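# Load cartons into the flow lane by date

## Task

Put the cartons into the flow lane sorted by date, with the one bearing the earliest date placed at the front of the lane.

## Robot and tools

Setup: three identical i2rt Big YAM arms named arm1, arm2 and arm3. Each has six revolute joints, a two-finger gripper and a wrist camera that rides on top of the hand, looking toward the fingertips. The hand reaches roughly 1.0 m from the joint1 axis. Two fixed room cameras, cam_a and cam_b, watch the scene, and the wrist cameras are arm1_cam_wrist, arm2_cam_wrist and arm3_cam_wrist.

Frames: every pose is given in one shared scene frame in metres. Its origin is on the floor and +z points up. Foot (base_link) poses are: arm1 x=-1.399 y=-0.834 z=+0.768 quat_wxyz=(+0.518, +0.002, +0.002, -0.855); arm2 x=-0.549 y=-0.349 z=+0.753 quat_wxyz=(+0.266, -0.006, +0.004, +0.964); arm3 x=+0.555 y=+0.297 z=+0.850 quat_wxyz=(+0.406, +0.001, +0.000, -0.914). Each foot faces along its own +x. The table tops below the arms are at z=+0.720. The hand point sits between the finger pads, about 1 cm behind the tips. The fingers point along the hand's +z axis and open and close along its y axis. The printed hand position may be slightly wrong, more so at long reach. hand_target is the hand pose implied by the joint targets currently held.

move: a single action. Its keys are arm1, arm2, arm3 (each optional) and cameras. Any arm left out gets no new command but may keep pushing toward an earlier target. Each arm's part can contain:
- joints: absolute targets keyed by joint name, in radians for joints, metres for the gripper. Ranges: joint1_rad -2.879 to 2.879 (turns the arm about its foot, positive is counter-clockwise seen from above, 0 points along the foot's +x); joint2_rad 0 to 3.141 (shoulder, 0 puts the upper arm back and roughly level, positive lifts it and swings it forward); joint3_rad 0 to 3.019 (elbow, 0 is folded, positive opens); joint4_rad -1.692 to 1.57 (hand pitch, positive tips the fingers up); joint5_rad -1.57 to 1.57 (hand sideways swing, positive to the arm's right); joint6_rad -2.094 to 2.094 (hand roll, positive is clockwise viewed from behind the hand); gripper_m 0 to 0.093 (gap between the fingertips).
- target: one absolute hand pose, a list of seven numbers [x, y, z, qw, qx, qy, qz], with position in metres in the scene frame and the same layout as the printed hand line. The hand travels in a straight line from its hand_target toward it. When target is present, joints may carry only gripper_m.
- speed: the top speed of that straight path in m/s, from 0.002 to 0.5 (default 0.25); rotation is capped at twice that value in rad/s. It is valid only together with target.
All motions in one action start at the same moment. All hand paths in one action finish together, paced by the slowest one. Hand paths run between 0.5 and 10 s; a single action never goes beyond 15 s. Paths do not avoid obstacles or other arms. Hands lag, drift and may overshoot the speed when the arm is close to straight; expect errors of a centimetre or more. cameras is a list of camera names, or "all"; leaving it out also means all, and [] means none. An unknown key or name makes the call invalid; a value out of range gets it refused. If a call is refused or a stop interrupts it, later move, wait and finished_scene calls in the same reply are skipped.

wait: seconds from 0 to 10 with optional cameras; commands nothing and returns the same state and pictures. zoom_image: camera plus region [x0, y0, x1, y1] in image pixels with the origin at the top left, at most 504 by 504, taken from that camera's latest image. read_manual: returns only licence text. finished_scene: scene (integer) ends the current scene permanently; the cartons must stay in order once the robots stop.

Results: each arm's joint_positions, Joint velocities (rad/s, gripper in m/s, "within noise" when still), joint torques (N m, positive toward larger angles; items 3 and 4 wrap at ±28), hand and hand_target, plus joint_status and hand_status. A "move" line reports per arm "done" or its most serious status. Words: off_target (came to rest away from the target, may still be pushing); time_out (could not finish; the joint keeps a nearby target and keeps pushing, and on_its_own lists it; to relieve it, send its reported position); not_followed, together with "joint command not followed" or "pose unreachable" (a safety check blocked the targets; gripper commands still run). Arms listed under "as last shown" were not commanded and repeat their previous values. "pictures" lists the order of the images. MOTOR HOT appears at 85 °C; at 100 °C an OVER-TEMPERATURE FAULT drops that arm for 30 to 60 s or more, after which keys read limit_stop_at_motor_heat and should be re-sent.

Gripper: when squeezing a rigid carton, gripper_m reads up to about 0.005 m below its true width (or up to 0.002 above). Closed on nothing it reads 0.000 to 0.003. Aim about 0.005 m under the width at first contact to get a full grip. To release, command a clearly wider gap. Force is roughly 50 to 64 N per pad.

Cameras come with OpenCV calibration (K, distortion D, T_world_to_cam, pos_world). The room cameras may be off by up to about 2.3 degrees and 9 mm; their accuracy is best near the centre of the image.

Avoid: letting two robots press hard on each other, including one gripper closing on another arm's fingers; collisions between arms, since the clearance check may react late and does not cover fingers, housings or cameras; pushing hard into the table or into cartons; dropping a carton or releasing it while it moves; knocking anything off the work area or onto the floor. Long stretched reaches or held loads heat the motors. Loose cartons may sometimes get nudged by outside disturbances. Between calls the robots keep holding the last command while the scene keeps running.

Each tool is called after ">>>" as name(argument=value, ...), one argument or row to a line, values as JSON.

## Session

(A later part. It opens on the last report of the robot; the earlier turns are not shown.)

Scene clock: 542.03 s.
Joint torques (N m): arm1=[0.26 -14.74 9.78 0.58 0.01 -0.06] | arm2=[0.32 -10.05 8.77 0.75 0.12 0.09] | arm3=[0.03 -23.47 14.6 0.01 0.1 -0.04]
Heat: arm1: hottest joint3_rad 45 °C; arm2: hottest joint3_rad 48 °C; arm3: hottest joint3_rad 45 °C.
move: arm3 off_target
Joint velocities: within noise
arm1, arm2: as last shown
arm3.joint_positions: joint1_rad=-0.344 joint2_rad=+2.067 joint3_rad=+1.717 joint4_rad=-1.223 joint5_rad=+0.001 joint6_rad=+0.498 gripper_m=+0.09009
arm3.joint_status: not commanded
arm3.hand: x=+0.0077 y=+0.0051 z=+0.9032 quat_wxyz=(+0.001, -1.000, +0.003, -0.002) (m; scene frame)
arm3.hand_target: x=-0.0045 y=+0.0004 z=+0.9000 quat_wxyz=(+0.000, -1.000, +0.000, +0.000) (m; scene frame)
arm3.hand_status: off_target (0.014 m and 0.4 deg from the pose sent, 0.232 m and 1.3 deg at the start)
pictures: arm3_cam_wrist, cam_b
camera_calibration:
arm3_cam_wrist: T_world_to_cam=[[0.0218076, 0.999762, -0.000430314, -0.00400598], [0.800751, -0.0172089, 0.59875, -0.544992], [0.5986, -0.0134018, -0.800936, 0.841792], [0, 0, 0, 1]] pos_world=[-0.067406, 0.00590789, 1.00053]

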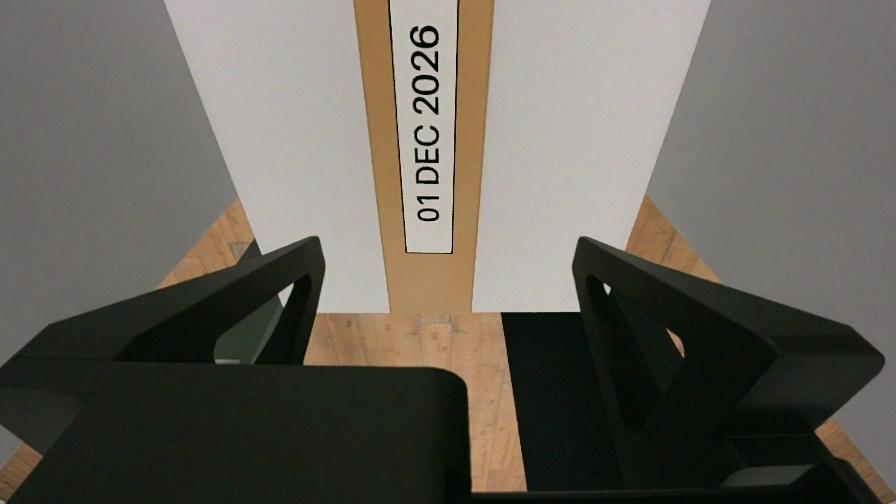

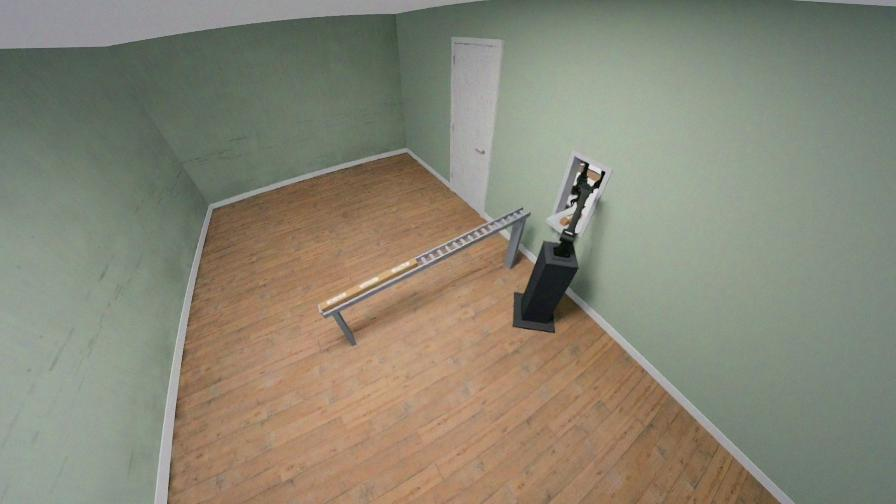

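>>> move(
  arm3={"target": [-0.002, -0.007, 0.85, 0, -1, 0, 0], "speed": 0.3},
  cameras=["arm3_cam_wrist"],
)

Scene clock: 552.33 s.
Joint torques (N m): arm1=[0.26 -14.8 9.8 0.59 0.02 -0.06] | arm2=[0.32 -9.99 8.76 0.75 0.12 0.09] | arm3=[0.91 -24.64 10.21 0.7 0.08 0.1]
Heat: arm1: hottest joint3_rad 45 °C; arm2: hottest joint3_rad 48 °C; arm3: hottest joint3_rad 44 °C.
move: arm3 off_target
Joint velocities: within noise
arm1.joint_positions: joint1_rad=+1.005 joint2_rad=+1.501 joint3_rad=+1.693 joint4_rad=-1.501 joint5_rad=+0.005 joint6_rad=+0.009 gripper_m=+0.08995
arm1.joint_status: not commanded
arm1.hand: x=-1.1494 y=-1.2710 z=+1.1146 quat_wxyz=(-0.112, -0.500, -0.856, +0.064) (m; scene frame)
arm1.hand_target: x=-1.1509 y=-1.2732 z=+1.1177 quat_wxyz=(-0.115, -0.498, -0.857, +0.067) (m; scene frame)
arm1.hand_status: not commanded
arm2: as last shown
arm3.joint_positions: joint1_rad=-0.344 joint2_rad=+2.129 joint3_rad=+1.717 joint4_rad=-1.141 joint5_rad=+0.001 joint6_rad=+0.498 gripper_m=+0.09009
arm3.joint_status: not commanded
arm3.hand: x=-0.0047 y=-0.0016 z=+0.8656 quat_wxyz=(-0.004, -1.000, +0.003, +0.007) (m; scene frame)
arm3.hand_target: x=-0.0016 y=-0.0067 z=+0.8502 quat_wxyz=(+0.000, -1.000, +0.000, +0.000) (m; scene frame)
arm3.hand_status: off_target (0.017 m and 0.9 deg from the pose sent, 0.055 m and 0.4 deg at the start)
pictures: arm3_cam_wrist
camera_calibration:
arm3_cam_wrist: T_world_to_cam=[[0.0214203, 0.999721, -0.00999636, 0.0113022], [0.810928, -0.0115253, 0.585032, -0.500812], [0.584753, -0.0206379, -0.810949, 0.827671], [0, 0, 0, 1]] pos_world=[-0.0781024, 0.0000103389, 0.964303]

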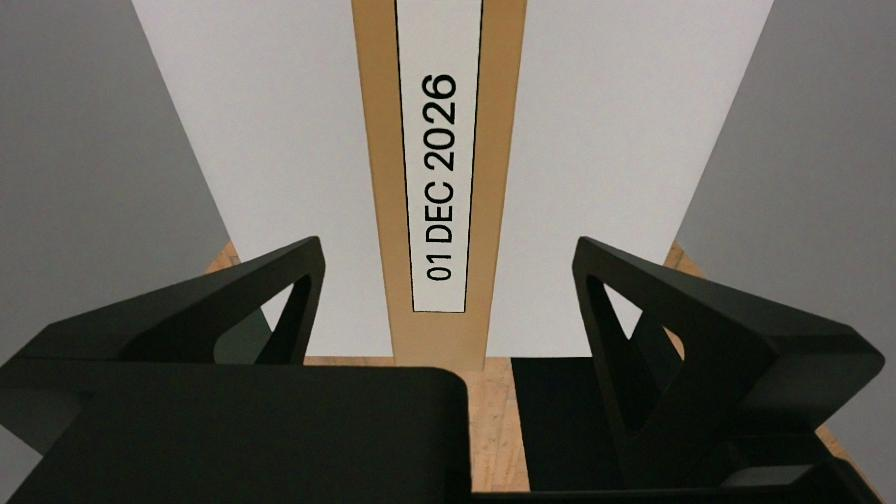

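>>> move(
  arm3={"target": [0.0, -0.011, 0.782, 0, -1, 0, 0], "speed": 0.25},
  cameras=["arm3_cam_wrist"],
)

Scene clock: 556.90 s.
Joint torques (N m): arm1=[0.38 -14.8 9.78 0.58 0.01 -0.05] | arm2=[0.38 -9.99 8.76 0.73 0.12 0.09] | arm3=[0.91 -25.93 10.17 0.64 0.09 0.14]
Heat: arm1: hottest joint3_rad 45 °C; arm2: hottest joint3_rad 47 °C; arm3: hottest joint3_rad 44 °C.
move: arm3 off_target
Joint velocities: within noise
arm1, arm2: as last shown
arm3.joint_positions: joint1_rad=-0.339 joint2_rad=+2.227 joint3_rad=+1.671 joint4_rad=-1.012 joint5_rad=+0.001 joint6_rad=+0.501 gripper_m=+0.09009
arm3.joint_status: not commanded
arm3.hand: x=-0.0004 y=-0.0035 z=+0.7903 quat_wxyz=(+0.000, -1.000, +0.002, +0.000) (m; scene frame)
arm3.hand_target: x=+0.0002 y=-0.0109 z=+0.7822 quat_wxyz=(+0.000, -1.000, +0.000, +0.000) (m; scene frame)
arm3.hand_status: off_target (0.011 m and 0.2 deg from the pose sent, 0.084 m and 0.9 deg at the start)
pictures: arm3_cam_wrist
camera_calibration:
arm3_cam_wrist: T_world_to_cam=[[0.0188322, 0.999819, -0.00254191, 0.00636006], [0.803026, -0.0136108, 0.595789, -0.46866], [0.595646, -0.0132612, -0.803137, 0.757888], [0, 0, 0, 1]] pos_world=[-0.0752069, -0.00268721, 0.887927]

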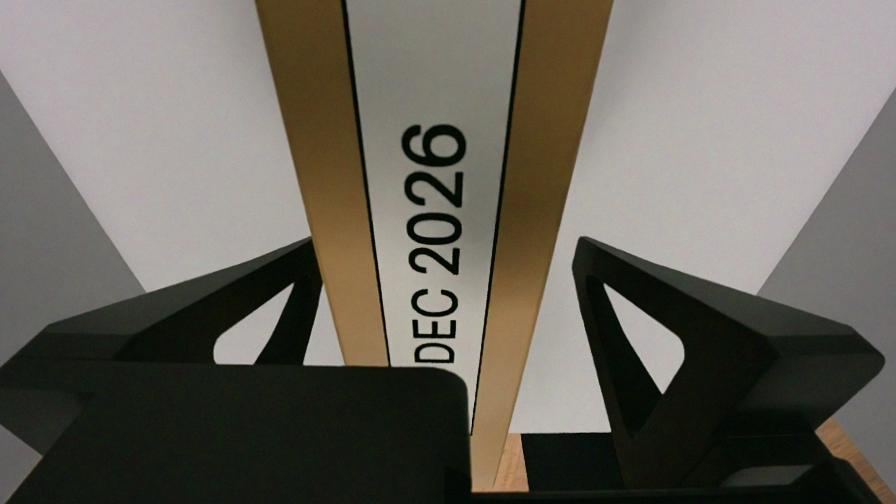

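>>> move(
  arm3={"joints": {"gripper_m": 0.056}},
  cameras=[],
)

>>> move(
  arm3={"target": [0.0, -0.006, 0.90, 0, -1, 0, 0], "speed": 0.3},
  cameras=[],
)

>>> move(
  arm3={"target": [0.25, 0.0, 0.96, 0, -1, 0, 0], "speed": 0.3},
  cameras=["arm3_cam_wrist", "cam_b"],
)

Scene clock: 568.53 s.
Joint torques (N m): arm1=[0.32 -14.8 9.81 0.61 0.01 -0.06] | arm2=[0.32 -9.99 8.76 0.73 0.12 0.09] | arm3=[0.79 -25.76 10.14 0.65 0.11 0.12]
Heat: arm1: hottest joint3_rad 45 °C; arm2: hottest joint3_rad 47 °C; arm3: hottest joint3_rad 43 °C.
move: arm3 done
Joint velocities: within noise
arm1, arm2: as last shown
arm3.joint_positions: joint1_rad=-0.337 joint2_rad=+2.227 joint3_rad=+1.671 joint4_rad=-1.011 joint5_rad=+0.000 joint6_rad=+0.502 gripper_m=+0.05873
arm3.joint_status: all done
arm3.hand: x=-0.0002 y=-0.0047 z=+0.7903 quat_wxyz=(-0.001, -1.000, +0.001, +0.000) (m; scene frame)
arm3.hand_target: x=+0.0002 y=-0.0108 z=+0.7822 quat_wxyz=(+0.000, -1.000, +0.000, +0.000) (m; scene frame)
arm3.hand_status: not commanded
pictures: none
No camera images: "cameras" was empty.

Scene clock: 569.93 s.
Joint torques (N m): arm1=[0.32 -14.8 9.78 0.61 0.01 -0.06] | arm2=[0.32 -9.99 8.76 0.72 0.12 0.09] | arm3=[0.32 -27.4 14.67 -0.05 0.1 0.06]
Heat: arm1: hottest joint3_rad 45 °C; arm2: hottest joint3_rad 47 °C; arm3: hottest joint3_rad 43 °C.
move: arm3 off_target
Joint velocities: within noise
arm1, arm2: as last shown
arm3.joint_positions: joint1_rad=-0.337 joint2_rad=+2.104 joint3_rad=+1.705 joint4_rad=-1.219 joint5_rad=+0.000 joint6_rad=+0.502 gripper_m=+0.05868
arm3.joint_status: not commanded
arm3.hand: x=+0.0162 y=+0.0044 z=+0.8768 quat_wxyz=(+0.012, -1.000, +0.001, -0.022) (m; scene frame)
arm3.hand_target: x=+0.0009 y=-0.0054 z=+0.9005 quat_wxyz=(+0.000, -1.000, +0.000, +0.000) (m; scene frame)
arm3.hand_status: off_target (0.030 m and 2.9 deg from the pose sent, 0.110 m and 0.2 deg at the start)
pictures: none
No camera images: "cameras" was empty.

Scene clock: 571.80 s.
Joint torques (N m): arm1=[0.26 -14.8 9.78 0.59 0.02 -0.06] | arm2=[0.44 -9.99 8.77 0.72 0.12 0.09] | arm3=[0.5 -18.37 10.24 0.14 0.2 0.12]
Heat: arm1: hottest joint3_rad 45 °C; arm2: hottest joint3_rad 47 °C; arm3: hottest joint3_rad 43 °C.
move: arm3 done
Joint velocities: within noise
arm1, arm2: as last shown
arm3.joint_positions: joint1_rad=-0.067 joint2_rad=+1.555 joint3_rad=+1.112 joint4_rad=-1.146 joint5_rad=-0.002 joint6_rad=+0.767 gripper_m=+0.05868
arm3.joint_status: not commanded
arm3.hand: x=+0.2492 y=+0.0024 z=+0.9501 quat_wxyz=(+0.006, -1.000, -0.001, -0.008) (m; scene frame)
arm3.hand_target: x=+0.2500 y=+0.0000 z=+0.9599 quat_wxyz=(+0.000, -1.000, +0.000, +0.000) (m; scene frame)
arm3.hand_status: done (0.010 m and 1.2 deg from the pose sent, 0.248 m and 2.9 deg at the start)
pictures: arm3_cam_wrist, cam_b
camera_calibration:
arm3_cam_wrist: T_world_to_cam=[[0.0134537, 0.999866, 0.00932973, -0.0137078], [0.793124, -0.016353, 0.608841, -0.774282], [0.608912, -0.000791524, -0.793237, 0.724899], [0, 0, 0, 1]] pos_world=[0.172886, 0.0016179, 1.04656]

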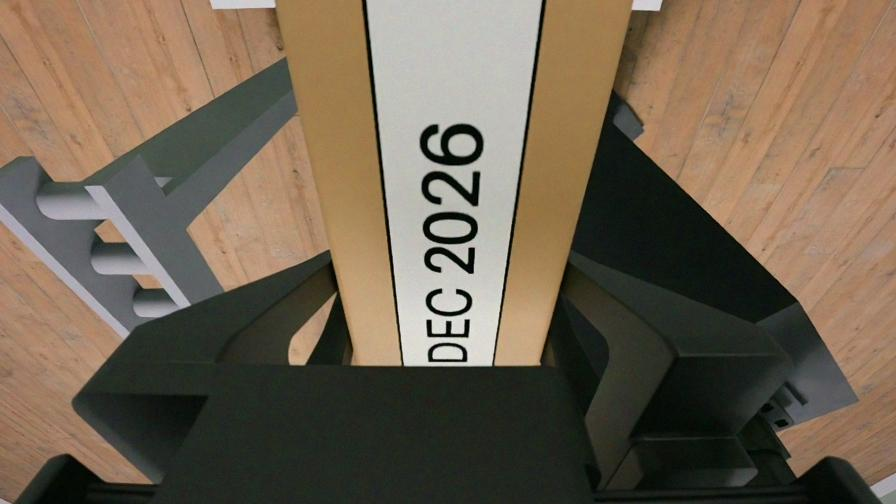

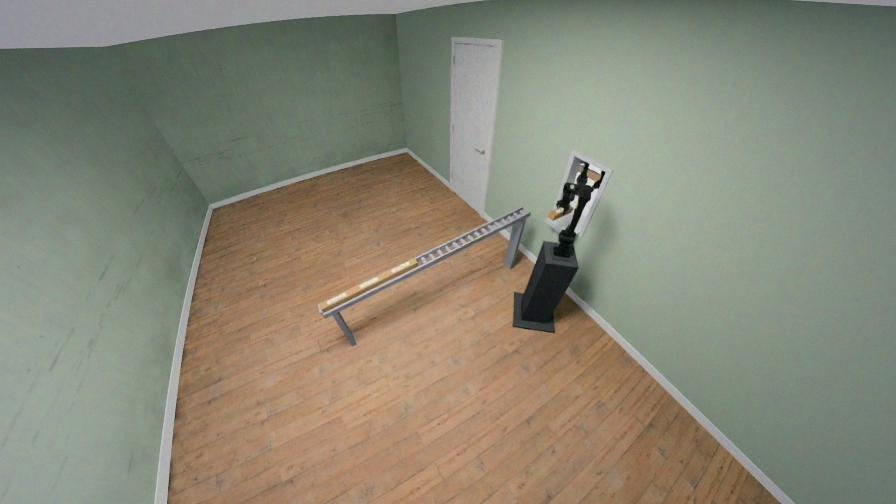

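>>> move(
  arm3={"joints": {"joint1_rad": 0.933, "joint2_rad": 1.683, "joint3_rad": 1.269, "joint4_rad": -1.158, "joint5_rad": 0, "joint6_rad": 1.769}},
  arm2={"joints": {"joint1_rad": 2.28, "joint2_rad": 1.2, "joint3_rad": 1.6, "joint4_rad": -1.5, "joint5_rad": 0, "joint6_rad": 0}},
  cameras=["arm3_cam_wrist", "arm2_cam_wrist"],
)

Scene clock: 592.03 s.
Joint torques (N m): arm1=[0.32 -14.86 9.8 0.59 0.01 -0.05] | arm2=[0.56 -7.47 12.9 0.79 0.01 -0.11] | arm3=[0.67 -19.37 13.5 -0.03 0.21 0.15]
Heat: arm1: hottest joint3_rad 45 °C; arm2: hottest joint3_rad 47 °C; arm3: hottest joint3_rad 44 °C.
move: arm2 done; arm3 done
Joint velocities: within noise
arm1: as last shown
arm2.joint_positions: joint1_rad=+2.272 joint2_rad=+1.206 joint3_rad=+1.567 joint4_rad=-1.491 joint5_rad=-0.001 joint6_rad=+0.009 gripper_m=+0.09003
arm2.joint_status: all done
arm2.hand: x=-0.4867 y=-0.7512 z=+1.1797 quat_wxyz=(+0.175, +0.635, +0.739, -0.142) (m; scene frame)
arm2.hand_target: x=-0.4837 y=-0.7494 z=+1.1959 quat_wxyz=(+0.185, +0.627, +0.742, -0.152) (m; scene frame)
arm2.hand_status: not commanded
arm3.joint_positions: joint1_rad=+0.930 joint2_rad=+1.689 joint3_rad=+1.226 joint4_rad=-1.154 joint5_rad=-0.003 joint6_rad=+1.761 gripper_m=+0.05868
arm3.joint_status: all done
arm3.hand: x=+0.6444 y=-0.1582 z=+0.9328 quat_wxyz=(+0.023, -1.000, -0.002, +0.002) (m; scene frame)
arm3.hand_target: x=+0.6487 y=-0.1742 z=+0.9500 quat_wxyz=(+0.001, -1.000, +0.000, -0.001) (m; scene frame)
arm3.hand_status: not commanded
pictures: arm2_cam_wrist, arm3_cam_wrist
camera_calibration:
arm2_cam_wrist: T_world_to_cam=[[-0.988469, -0.151416, 0.00143497, -0.598437], [-0.149588, 0.977921, 0.145925, 0.497648], [-0.0234986, 0.144027, -0.989295, 1.38673], [0, 0, 0, 1]] pos_world=[-0.484508, -0.777001, 1.30013]
arm3_cam_wrist: T_world_to_cam=[[0.0108717, 0.999042, 0.0423937, 0.112436], [0.80558, -0.0338671, 0.591518, -1.07438], [0.592387, 0.0277208, -0.805177, 0.496785], [0, 0, 0, 1]] pos_world=[0.569989, -0.162486, 1.03075]

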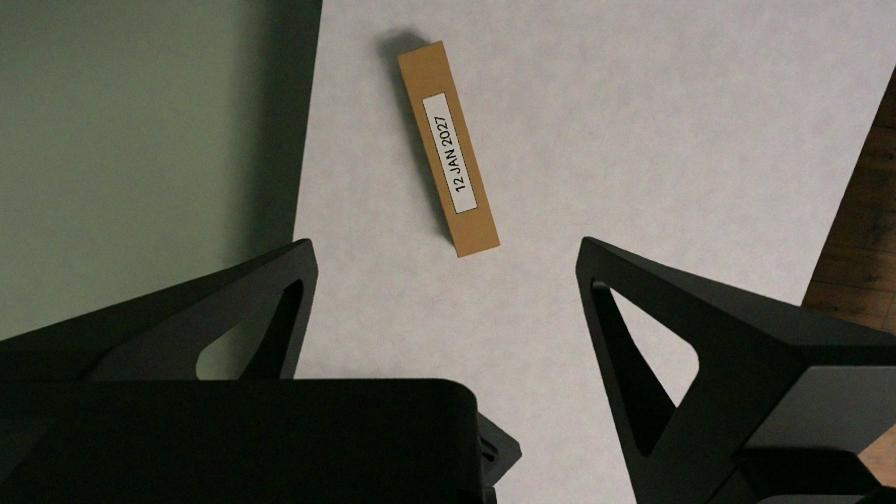

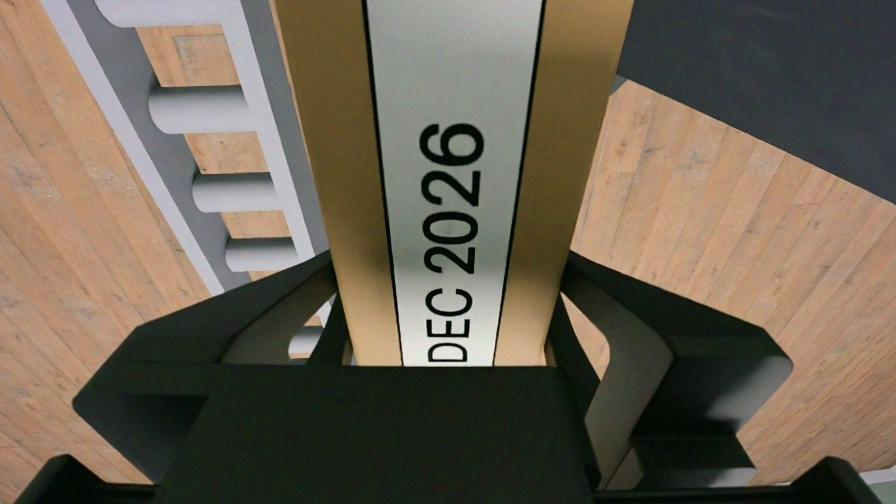

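>>> zoom_image(
  camera="arm3_cam_wrist",
  region=[0, 0, 400, 300],
)

Scaled by 1.260 from the camera's 896x504 image, which has a finer 1280x720 frame.

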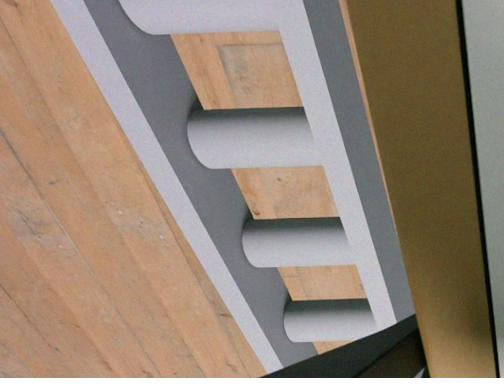

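>>> move(
  arm3={"target": [0.645, -0.202, 0.872, 0, -1, 0, 0], "speed": 0.2},
  cameras=["arm3_cam_wrist"],
)

>>> move(
  arm2={"joints": {"joint1_rad": -0.385, "joint2_rad": 1.529, "joint3_rad": 1.157, "joint4_rad": -1.199, "joint5_rad": 0, "joint6_rad": -0.421, "gripper_m": 0.09}},
  cameras=["arm2_cam_wrist"],
)

>>> zoom_image(
  camera="arm2_cam_wrist",
  region=[200, 0, 700, 380],
)

Scene clock: 623.63 s.
Joint torques (N m): arm1=[0.26 -14.8 9.8 0.58 0.01 -0.06] | arm2=[0.56 -7.47 12.89 0.77 0.01 -0.11] | arm3=[-0.67 -21.48 11.54 0.38 0.22 -0.03]
Heat: arm1: hottest joint3_rad 45 °C; arm2: hottest joint3_rad 53 °C; arm3: hottest joint3_rad 47 °C.
move: arm3 off_target
Joint velocities: within noise
arm1, arm2: as last shown
arm2.hand: x=-0.4867 y=-0.7511 z=+1.1797 quat_wxyz=(+0.175, +0.635, +0.739, -0.142) (m; scene frame)
arm2.hand_target: x=-0.4837 y=-0.7494 z=+1.1958 quat_wxyz=(+0.185, +0.627, +0.742, -0.151) (m; scene frame)
arm3.joint_positions: joint1_rad=+0.926 joint2_rad=+1.845 joint3_rad=+1.226 joint4_rad=-0.996 joint5_rad=+0.000 joint6_rad=+1.760 gripper_m=+0.05868
arm3.joint_status: not commanded
arm3.hand: x=+0.6476 y=-0.1835 z=+0.8595 quat_wxyz=(+0.022, -1.000, -0.002, +0.003) (m; scene frame)
arm3.hand_target: x=+0.6448 y=-0.2015 z=+0.8725 quat_wxyz=(+0.000, -1.000, +0.000, +0.000) (m; scene frame)
arm3.hand_status: off_target (0.022 m and 2.6 deg from the pose sent, 0.075 m and 2.6 deg at the start)
pictures: arm3_cam_wrist
camera_calibration:
arm3_cam_wrist: T_world_to_cam=[[0.0127627, 0.999054, 0.0415669, 0.14019], [0.806805, -0.0348457, 0.58979, -1.03398], [0.59068, 0.0260091, -0.806486, 0.438374], [0, 0, 0, 1]] pos_world=[0.573491, -0.187488, 0.957545]

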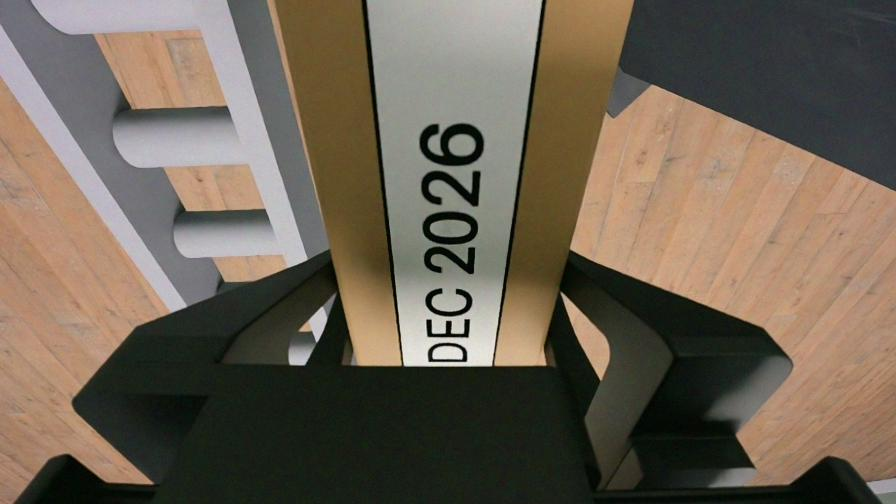

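Scene clock: 625.97 s.
Joint torques (N m): arm1=[0.32 -14.8 9.8 0.58 0.01 -0.06] | arm2=[-0.21 -12.1 9.02 0.09 -0.1 -0.15] | arm3=[-0.79 -20.95 11.56 0.43 0.22 -0.02]
Heat: arm1: hottest joint3_rad 45 °C; arm2: hottest joint3_rad 53 °C; arm3: hottest joint3_rad 47 °C.
move: arm2 done
Joint velocities: within noise
arm1, arm3: as last shown
arm2.joint_positions: joint1_rad=-0.382 joint2_rad=+1.534 joint3_rad=+1.162 joint4_rad=-1.195 joint5_rad=+0.001 joint6_rad=-0.410 gripper_m=+0.09007
arm2.joint_status: all done
arm2.hand: x=-0.8108 y=-0.0027 z=+0.8735 quat_wxyz=(+0.003, +0.967, -0.253, +0.004) (m; scene frame)
arm2.hand_target: x=-0.8083 y=-0.0044 z=+0.8737 quat_wxyz=(+0.004, +0.968, -0.249, +0.006) (m; scene frame)
arm2.hand_status: not commanded
pictures: arm2_cam_wrist
camera_calibration:
arm2_cam_wrist: T_world_to_cam=[[0.485542, 0.874159, 0.00978565, 0.385558], [0.713326, -0.402631, 0.573632, 0.0842529], [0.505386, -0.271542, -0.819054, 1.24738], [0, 0, 0, 1]] pos_world=[-0.877713, 0.0356003, 0.969569]

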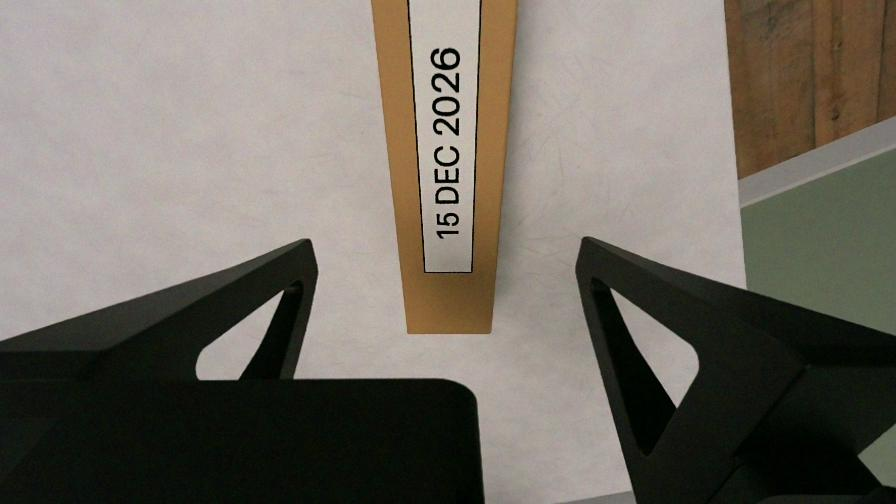

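Scaled by 1.008 from the camera's 896x504 image, which has a finer 1280x720 frame.

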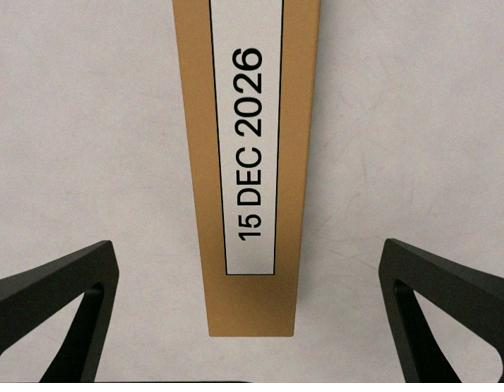

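>>> zoom_image(
  camera="arm3_cam_wrist",
  region=[0, 0, 400, 300],
)

>>> move(
  arm2={"target": [-0.808, -0.0055, 0.756, 0, -0.969, 0.249, 0], "speed": 0.25},
  cameras=["arm2_cam_wrist"],
)

This scene's latest camera images include none from arm3_cam_wrist. They are from: arm2_cam_wrist. arm3_cam_wrist's image comes with the result of a call that names it in "cameras".

Scene clock: 632.83 s.
Joint torques (N m): arm1=[0.26 -14.8 9.8 0.59 0.02 -0.06] | arm2=[-0.15 -11.28 7.6 0.77 -0.12 -0.11] | arm3=[-1.08 -21.3 11.51 0.42 0.23 0]
Heat: arm1: hottest joint3_rad 45 °C; arm2: hottest joint3_rad 52 °C; arm3: hottest joint3_rad 47 °C.
move: arm2 done
Joint velocities: within noise
arm1.joint_positions: joint1_rad=+1.005 joint2_rad=+1.501 joint3_rad=+1.693 joint4_rad=-1.501 joint5_rad=+0.005 joint6_rad=+0.009 gripper_m=+0.08995
arm1.joint_status: not commanded
arm1.hand: x=-1.1494 y=-1.2710 z=+1.1146 quat_wxyz=(-0.112, -0.500, -0.856, +0.064) (m; scene frame)
arm1.hand_target: x=-1.1509 y=-1.2732 z=+1.1177 quat_wxyz=(-0.115, -0.498, -0.857, +0.067) (m; scene frame)
arm1.hand_status: not commanded
arm2.joint_positions: joint1_rad=-0.382 joint2_rad=+1.673 joint3_rad=+0.997 joint4_rad=-0.874 joint5_rad=+0.001 joint6_rad=-0.410 gripper_m=+0.09007
arm2.joint_status: not commanded
arm2.hand: x=-0.8090 y=-0.0051 z=+0.7622 quat_wxyz=(-0.002, +0.967, -0.253, -0.002) (m; scene frame)
arm2.hand_target: x=-0.8080 y=-0.0055 z=+0.7562 quat_wxyz=(+0.000, +0.969, -0.249, +0.000) (m; scene frame)
arm2.hand_status: done (0.006 m and 0.6 deg from the pose sent, 0.117 m and 0.8 deg at the start)
arm3: as last shown
pictures: arm2_cam_wrist
camera_calibration:
arm2_cam_wrist: T_world_to_cam=[[0.485395, 0.874141, 0.0164023, 0.382692], [0.719083, -0.409825, 0.561216, 0.159929], [0.497304, -0.260617, -0.827507, 1.15455], [0, 0, 0, 1]] pos_world=[-0.874921, 0.0319114, 0.859365]

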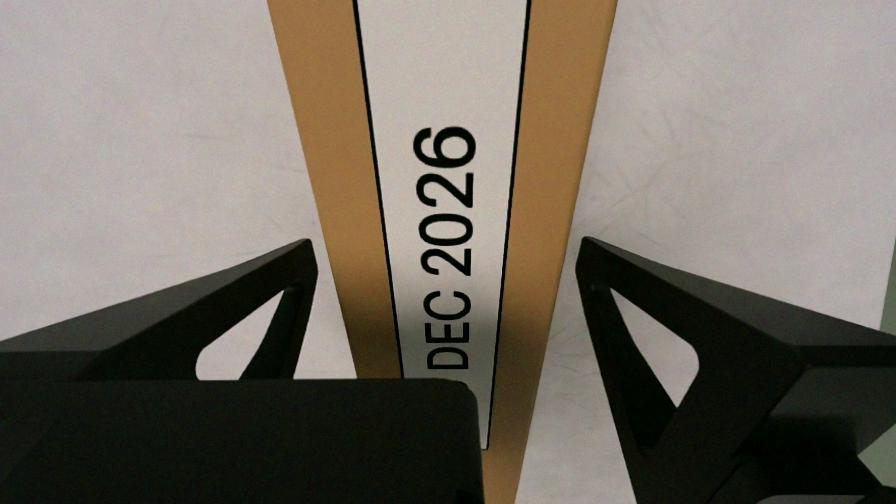

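>>> move(
  arm2={"joints": {"gripper_m": 0.056}},
  cameras=["arm3_cam_wrist"],
)

>>> zoom_image(
  camera="arm3_cam_wrist",
  region=[0, 0, 340, 252],
)

>>> move(
  arm2={"target": [-0.808, -0.0055, 0.90, 0, -0.969, 0.249, 0], "speed": 0.3},
  cameras=[],
)

>>> move(
  arm2={"joints": {"joint1_rad": -1.68, "joint2_rad": 1.452, "joint3_rad": 1.22, "joint4_rad": -1.301, "joint5_rad": 0, "joint6_rad": 0.923}},
  cameras=["arm2_cam_wrist"],
)

Scene clock: 637.03 s.
Joint torques (N m): arm1=[0.26 -14.8 9.8 0.57 0.01 -0.06] | arm2=[-0.21 -11.28 7.6 0.77 -0.13 -0.11] | arm3=[-0.62 -21.48 11.56 0.44 0.24 -0.01]
Heat: arm1: hottest joint3_rad 45 °C; arm2: hottest joint3_rad 51 °C; arm3: hottest joint3_rad 47 °C.
move: arm2 off_target
Joint velocities: within noise
arm1, arm3: as last shown
arm2.joint_positions: joint1_rad=-0.382 joint2_rad=+1.673 joint3_rad=+0.997 joint4_rad=-0.874 joint5_rad=+0.001 joint6_rad=-0.410 gripper_m=+0.06078
arm2.joint_status: gripper_m off_target (ended at +0.06080, target +0.05600)
arm2.hand: x=-0.8090 y=-0.0049 z=+0.7622 quat_wxyz=(-0.003, +0.967, -0.253, -0.002) (m; scene frame)
arm2.hand_target: x=-0.8080 y=-0.0054 z=+0.7562 quat_wxyz=(+0.000, +0.969, -0.249, +0.000) (m; scene frame)
arm2.hand_status: not commanded
pictures: arm3_cam_wrist
camera_calibration:
arm3_cam_wrist: T_world_to_cam=[[0.0127627, 0.999054, 0.0415669, 0.14019], [0.806805, -0.0348457, 0.58979, -1.03398], [0.59068, 0.0260091, -0.806486, 0.438374], [0, 0, 0, 1]] pos_world=[0.573491, -0.187488, 0.957545]

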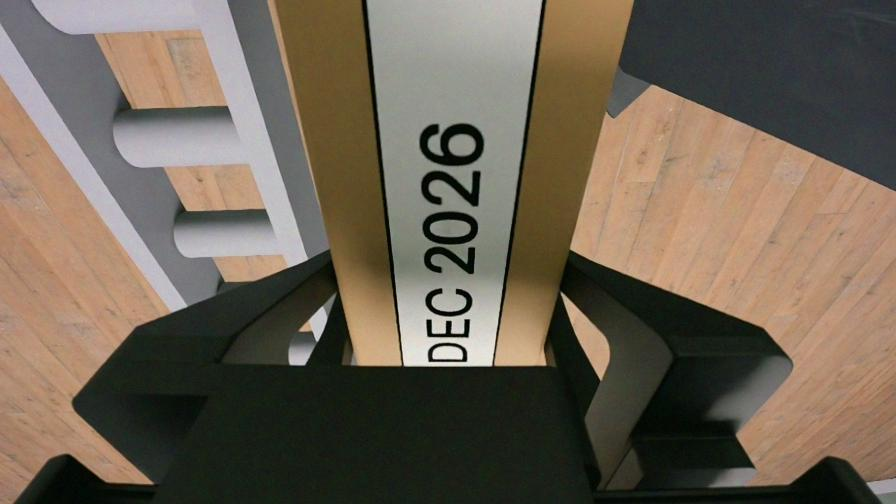

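Scaled by 1.482 from the camera's 896x504 image, which has a finer 1280x720 frame.

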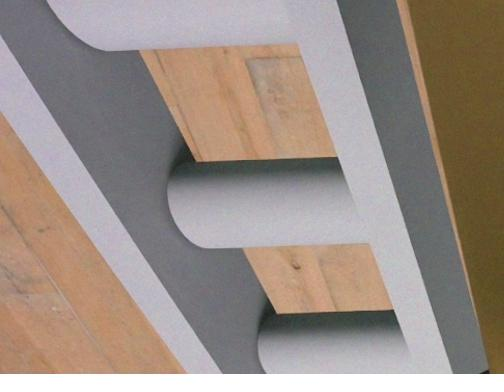

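Scene clock: 638.37 s.
Joint torques (N m): arm1=[0.32 -14.74 9.78 0.59 0.01 -0.06] | arm2=[-0.15 -10.34 13.97 -0.12 -0.11 -0.12] | arm3=[-0.79 -21.36 11.55 0.46 0.22 -0.02]
Heat: arm1: hottest joint3_rad 45 °C; arm2: hottest joint3_rad 50 °C; arm3: hottest joint3_rad 47 °C.
move: arm2 off_target
Joint velocities: within noise
arm1, arm3: as last shown
arm2.joint_positions: joint1_rad=-0.382 joint2_rad=+1.483 joint3_rad=+1.127 joint4_rad=-1.243 joint5_rad=+0.001 joint6_rad=-0.410 gripper_m=+0.06078
arm2.joint_status: not commanded
arm2.hand: x=-0.7957 y=-0.0226 z=+0.8817 quat_wxyz=(+0.013, +0.967, -0.253, +0.017) (m; scene frame)
arm2.hand_target: x=-0.8072 y=-0.0064 z=+0.9002 quat_wxyz=(+0.000, +0.969, -0.249, +0.000) (m; scene frame)
arm2.hand_status: off_target (0.028 m and 2.5 deg from the pose sent, 0.138 m and 0.6 deg at the start)
pictures: none
No camera images: "cameras" was empty.

Scene clock: 640.20 s.
Joint torques (N m): arm1=[0.32 -14.8 9.78 0.58 0.01 -0.06] | arm2=[-0.44 -12.16 14.11 -0.21 0 0.08] | arm3=[-0.79 -21.3 11.59 0.43 0.22 -0.02]
Heat: arm1: hottest joint3_rad 45 °C; arm2: hottest joint3_rad 51 °C; arm3: hottest joint3_rad 46 °C.
move: arm2 done
Joint velocities: within noise
arm1, arm3: as last shown
arm2.joint_positions: joint1_rad=-1.676 joint2_rad=+1.468 joint3_rad=+1.161 joint4_rad=-1.291 joint5_rad=+0.001 joint6_rad=+0.913 gripper_m=+0.06084
arm2.joint_status: all done
arm2.hand: x=-0.3045 y=-0.0215 z=+0.9046 quat_wxyz=(+0.003, +0.007, -1.000, +0.017) (m; scene frame)
arm2.hand_target: x=-0.2930 y=-0.0082 z=+0.9326 quat_wxyz=(-0.016, +0.000, -1.000, -0.009) (m; scene frame)
arm2.hand_status: not commanded
pictures: arm2_cam_wrist
camera_calibration:
arm2_cam_wrist: T_world_to_cam=[[0.0187092, -0.998707, 0.0472738, -0.0604803], [-0.821336, 0.01161, 0.570327, -0.757723], [-0.570138, -0.049498, -0.820056, 0.690049], [0, 0, 0, 1]] pos_world=[-0.22779, -0.0174489, 1.00089]

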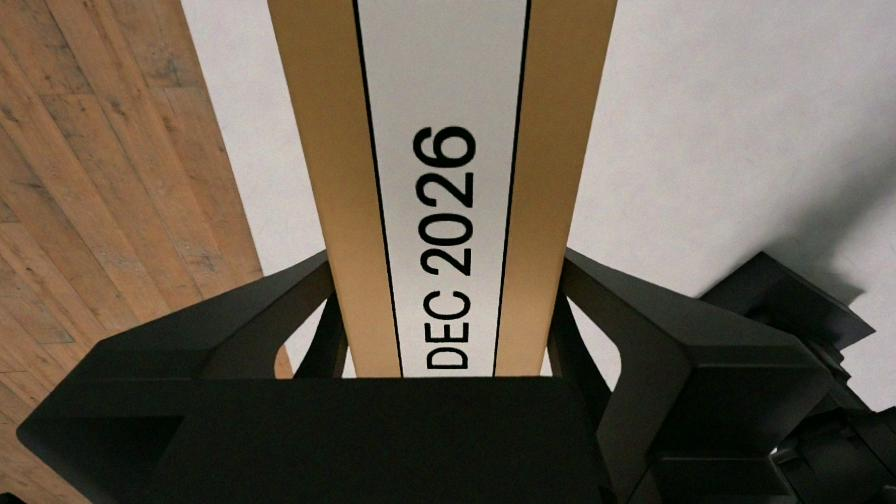

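>>> move(
  arm3={"target": [0.66, -0.325, 0.895, 0, -0.99905, 0, 0.04362], "speed": 0.25},
  arm2={"target": [0.03, -0.003, 0.89, 0, 0, -1, 0], "speed": 0.25},
  cameras=["arm3_cam_wrist", "arm2_cam_wrist"],
)

Scene clock: 676.27 s.
Joint torques (N m): arm1=[0.26 -14.8 9.8 0.59 0.01 -0.06] | arm2=[-0.32 -20.54 15.66 -0.18 -0.06 -0.11] | arm3=[0.03 -25.23 15.41 -0.18 0.32 0.11]
Heat: arm1: hottest joint3_rad 46 °C; arm2: hottest joint3_rad 53 °C; arm3: hottest joint3_rad 46 °C.
move: arm2 off_target; arm3 off_target
Joint velocities: within noise
arm1: as last shown
arm2.joint_positions: joint1_rad=-2.069 joint2_rad=+2.160 joint3_rad=+2.037 joint4_rad=-1.501 joint5_rad=-0.012 joint6_rad=+0.544 gripper_m=+0.06084
arm2.joint_status: not commanded
arm2.hand: x=+0.0132 y=-0.0137 z=+0.8695 quat_wxyz=(+0.022, -0.006, -1.000, +0.014) (m; scene frame)
arm2.hand_target: x=+0.0285 y=-0.0039 z=+0.8902 quat_wxyz=(-0.001, +0.000, -1.000, +0.000) (m; scene frame)
arm2.hand_status: off_target (0.029 m and 3.0 deg from the pose sent, 0.335 m and 2.2 deg at the start)
arm3.joint_positions: joint1_rad=+0.926 joint2_rad=+2.098 joint3_rad=+1.702 joint4_rad=-1.230 joint5_rad=+0.084 joint6_rad=+1.760 gripper_m=+0.05868
arm3.joint_status: not commanded
arm3.hand: x=+0.6563 y=-0.3042 z=+0.8817 quat_wxyz=(+0.019, -0.999, -0.003, +0.045) (m; scene frame)
arm3.hand_target: x=+0.6598 y=-0.3238 z=+0.8953 quat_wxyz=(+0.000, -0.999, +0.000, +0.043) (m; scene frame)
arm3.hand_status: off_target (0.025 m and 2.2 deg from the pose sent, 0.147 m and 5.3 deg at the start)
pictures: arm2_cam_wrist, arm3_cam_wrist
camera_calibration:
arm2_cam_wrist: T_world_to_cam=[[-0.00601526, -0.999116, 0.0416149, -0.0518338], [-0.799438, 0.0298045, 0.600009, -0.502803], [-0.600719, -0.0296593, -0.79891, 0.825074], [0, 0, 0, 1]] pos_world=[0.0933659, -0.012331, 0.963003]
arm3_cam_wrist: T_world_to_cam=[[0.0117661, 0.999341, 0.0343285, 0.26689], [0.85365, -0.0279168, 0.520099, -1.02552], [0.520714, 0.023185, -0.853416, 0.540776], [0, 0, 0, 1]] pos_world=[0.590703, -0.307881, 0.985715]

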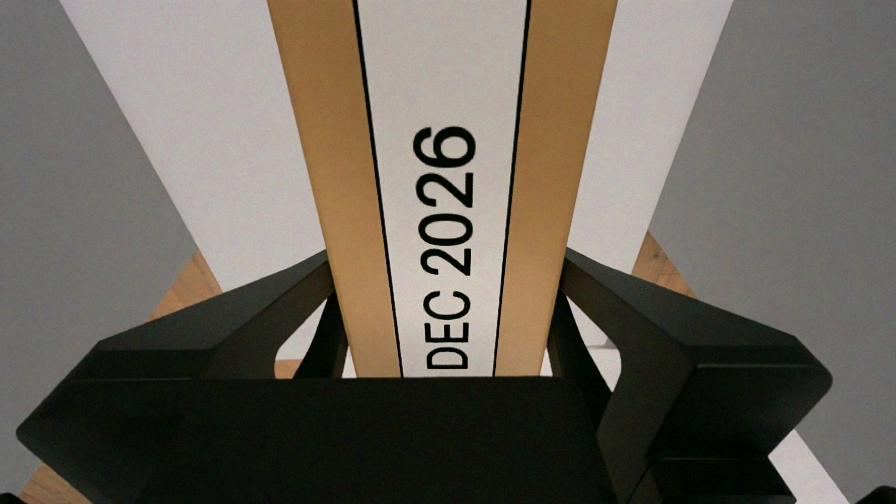

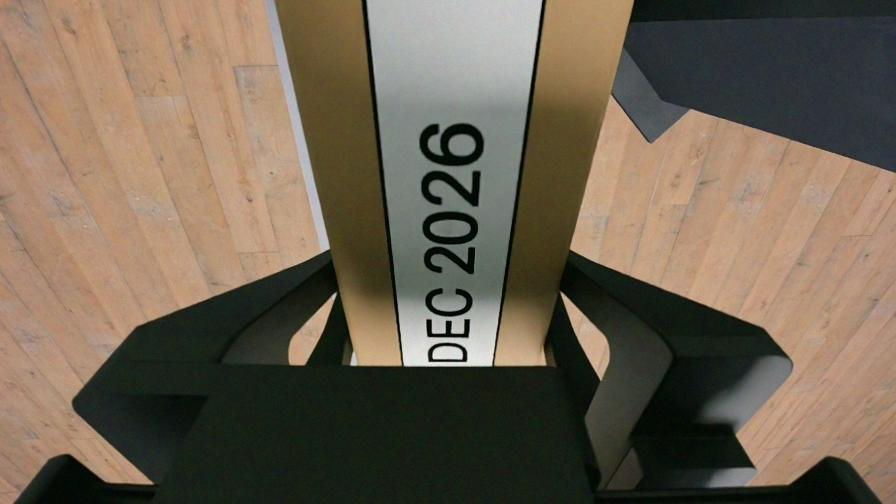

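>>> zoom_image(
  camera="arm3_cam_wrist",
  region=[240, 0, 480, 260],
)

>>> move(
  arm3={"target": [0.66, -0.338, 0.885, 0, -0.99905, 0, 0.04362], "speed": 0.1},
  arm2={"target": [0.03, -0.005, 0.81, 0, 0, -1, 0], "speed": 0.1},
  cameras=["arm3_cam_wrist"],
)

>>> zoom_image(
  camera="arm3_cam_wrist",
  region=[240, 0, 700, 260],
)

Scaled by 1.938 from the camera's 896x504 image, which has a finer 1280x720 frame.

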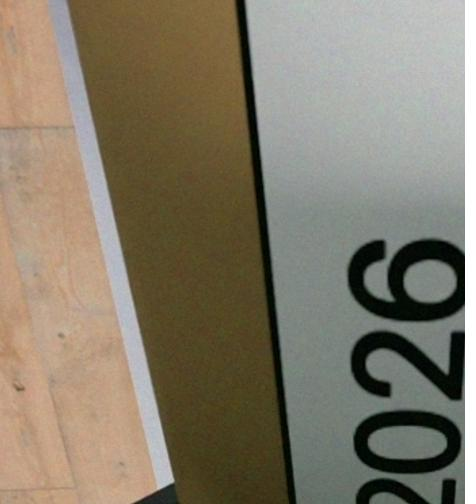

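Scene clock: 683.97 s.
Joint torques (N m): arm1=[0.32 -14.8 9.8 0.58 0.01 -0.06] | arm2=[-0.32 -22.24 9.88 0.59 -0.06 -0.12] | arm3=[-0.26 -25.88 15.28 -0.23 0.31 0.07]
Heat: arm1: hottest joint3_rad 46 °C; arm2: hottest joint3_rad 54 °C; arm3: hottest joint3_rad 47 °C.
move: arm2 done; arm3 off_target
Joint velocities: within noise
arm1: as last shown
arm2.joint_positions: joint1_rad=-2.069 joint2_rad=+2.213 joint3_rad=+1.971 joint4_rad=-1.339 joint5_rad=-0.013 joint6_rad=+0.543 gripper_m=+0.06084
arm2.joint_status: not commanded
arm2.hand: x=+0.0281 y=-0.0058 z=+0.8103 quat_wxyz=(+0.003, -0.005, -1.000, +0.003) (m; scene frame)
arm2.hand_target: x=+0.0300 y=-0.0050 z=+0.8101 quat_wxyz=(+0.000, +0.000, -1.000, +0.000) (m; scene frame)
arm2.hand_status: done (0.002 m and 0.8 deg from the pose sent, 0.063 m and 3.0 deg at the start)
arm3.joint_positions: joint1_rad=+0.926 joint2_rad=+2.141 joint3_rad=+1.751 joint4_rad=-1.233 joint5_rad=+0.084 joint6_rad=+1.760 gripper_m=+0.05868
arm3.joint_status: not commanded
arm3.hand: x=+0.6589 y=-0.3177 z=+0.8725 quat_wxyz=(+0.018, -0.999, -0.003, +0.045) (m; scene frame)
arm3.hand_target: x=+0.6597 y=-0.3369 z=+0.8854 quat_wxyz=(-0.001, -0.999, +0.000, +0.044) (m; scene frame)
arm3.hand_status: off_target (0.024 m and 2.1 deg from the pose sent, 0.034 m and 2.2 deg at the start)
pictures: arm3_cam_wrist
camera_calibration:
arm3_cam_wrist: T_world_to_cam=[[0.0117584, 0.999419, 0.0319966, 0.282773], [0.853612, -0.0266981, 0.520225, -1.02303], [0.520777, 0.0211956, -0.853429, 0.531215], [0, 0, 0, 1]] pos_world=[0.593303, -0.321181, 0.976514]

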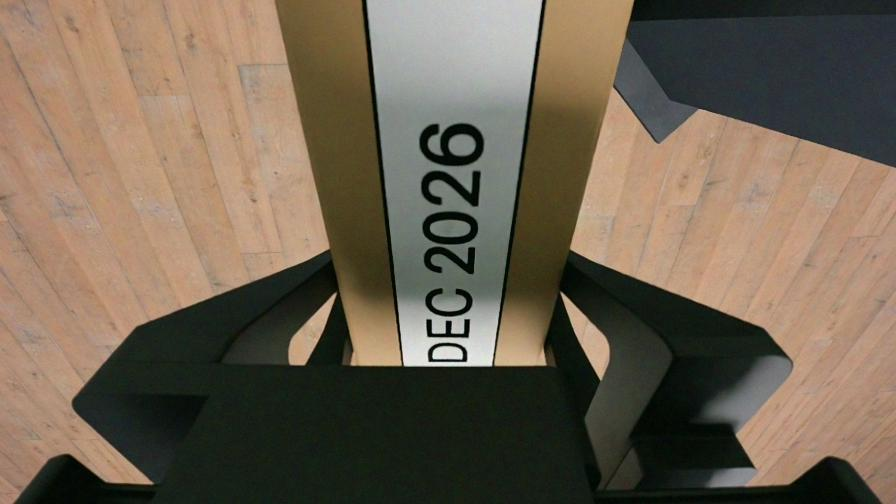

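Scaled by 1.096 from the camera's 896x504 image, which has a finer 1280x720 frame.

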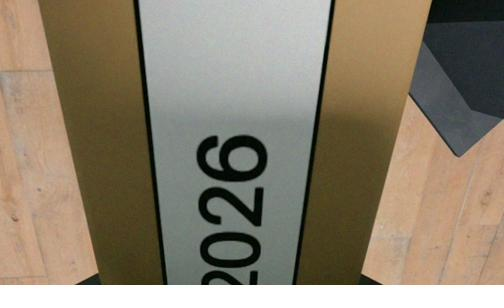

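>>> move(
  arm3={"target": [0.66, -0.366, 0.875, 0, -0.99905, 0, 0.04362], "speed": 0.15},
  arm2={"target": [0.03, -0.005, 0.782, 0, 0, -1, 0], "speed": 0.08},
  cameras=["arm3_cam_wrist"],
)

>>> zoom_image(
  camera="arm3_cam_wrist",
  region=[480, 0, 720, 260],
)

Scene clock: 701.00 s.
Joint torques (N m): arm1=[0.32 -14.8 9.78 0.58 0.02 -0.06] | arm2=[-0.32 -22.07 9.16 0.64 -0.03 -0.11] | arm3=[-0.79 -27.87 15.5 -0.18 0.31 -0.01]
Heat: arm1: hottest joint3_rad 46 °C; arm2: hottest joint3_rad 54 °C; arm3: hottest joint3_rad 46 °C.
move: arm2 done; arm3 off_target
Joint velocities: within noise
arm1: as last shown
arm2.joint_positions: joint1_rad=-2.069 joint2_rad=+2.228 joint3_rad=+1.939 joint4_rad=-1.280 joint5_rad=-0.013 joint6_rad=+0.543 gripper_m=+0.06084
arm2.joint_status: not commanded
arm2.hand: x=+0.0303 y=-0.0049 z=+0.7890 quat_wxyz=(-0.002, -0.005, -1.000, -0.001) (m; scene frame)
arm2.hand_target: x=+0.0300 y=-0.0050 z=+0.7822 quat_wxyz=(+0.000, +0.000, -1.000, +0.000) (m; scene frame)
arm2.hand_status: done (0.007 m and 0.6 deg from the pose sent, 0.028 m and 0.8 deg at the start)
arm3.joint_positions: joint1_rad=+0.926 joint2_rad=+2.228 joint3_rad=+1.873 joint4_rad=-1.269 joint5_rad=+0.084 joint6_rad=+1.760 gripper_m=+0.05868
arm3.joint_status: not commanded
arm3.hand: x=+0.6642 y=-0.3453 z=+0.8612 quat_wxyz=(+0.019, -0.999, -0.003, +0.045) (m; scene frame)
arm3.hand_target: x=+0.6597 y=-0.3649 z=+0.8755 quat_wxyz=(-0.001, -0.999, +0.000, +0.044) (m; scene frame)
arm3.hand_status: off_target (0.025 m and 2.2 deg from the pose sent, 0.048 m and 2.1 deg at the start)
pictures: arm3_cam_wrist
camera_calibration:
arm3_cam_wrist: T_world_to_cam=[[0.0117694, 0.999374, 0.0333778, 0.309399], [0.853972, -0.0274109, 0.519597, -1.02236], [0.520186, 0.0223883, -0.853759, 0.520434], [0, 0, 0, 1]] pos_world=[0.598703, -0.348881, 0.965214]

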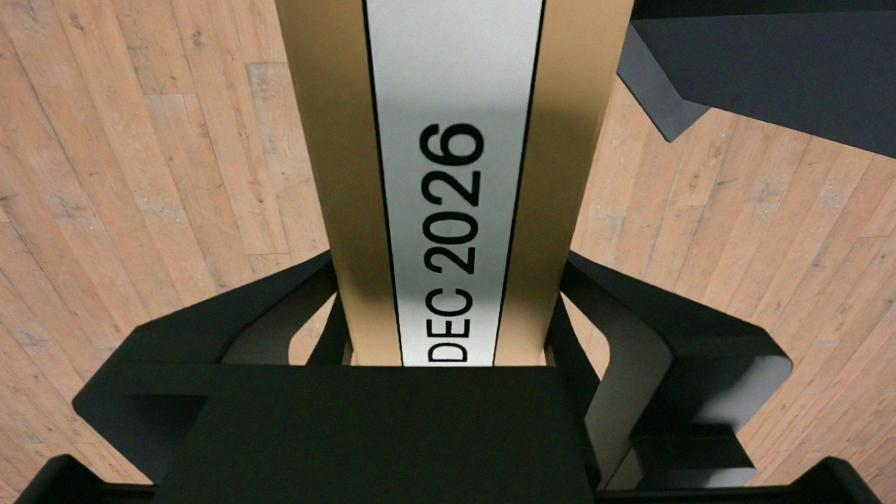

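Scaled by 1.938 from the camera's 896x504 image, which has a finer 1280x720 frame.

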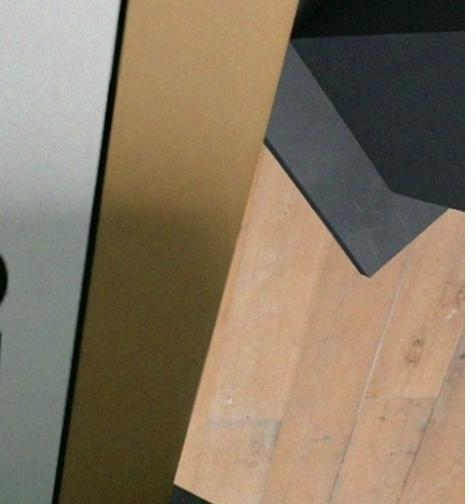

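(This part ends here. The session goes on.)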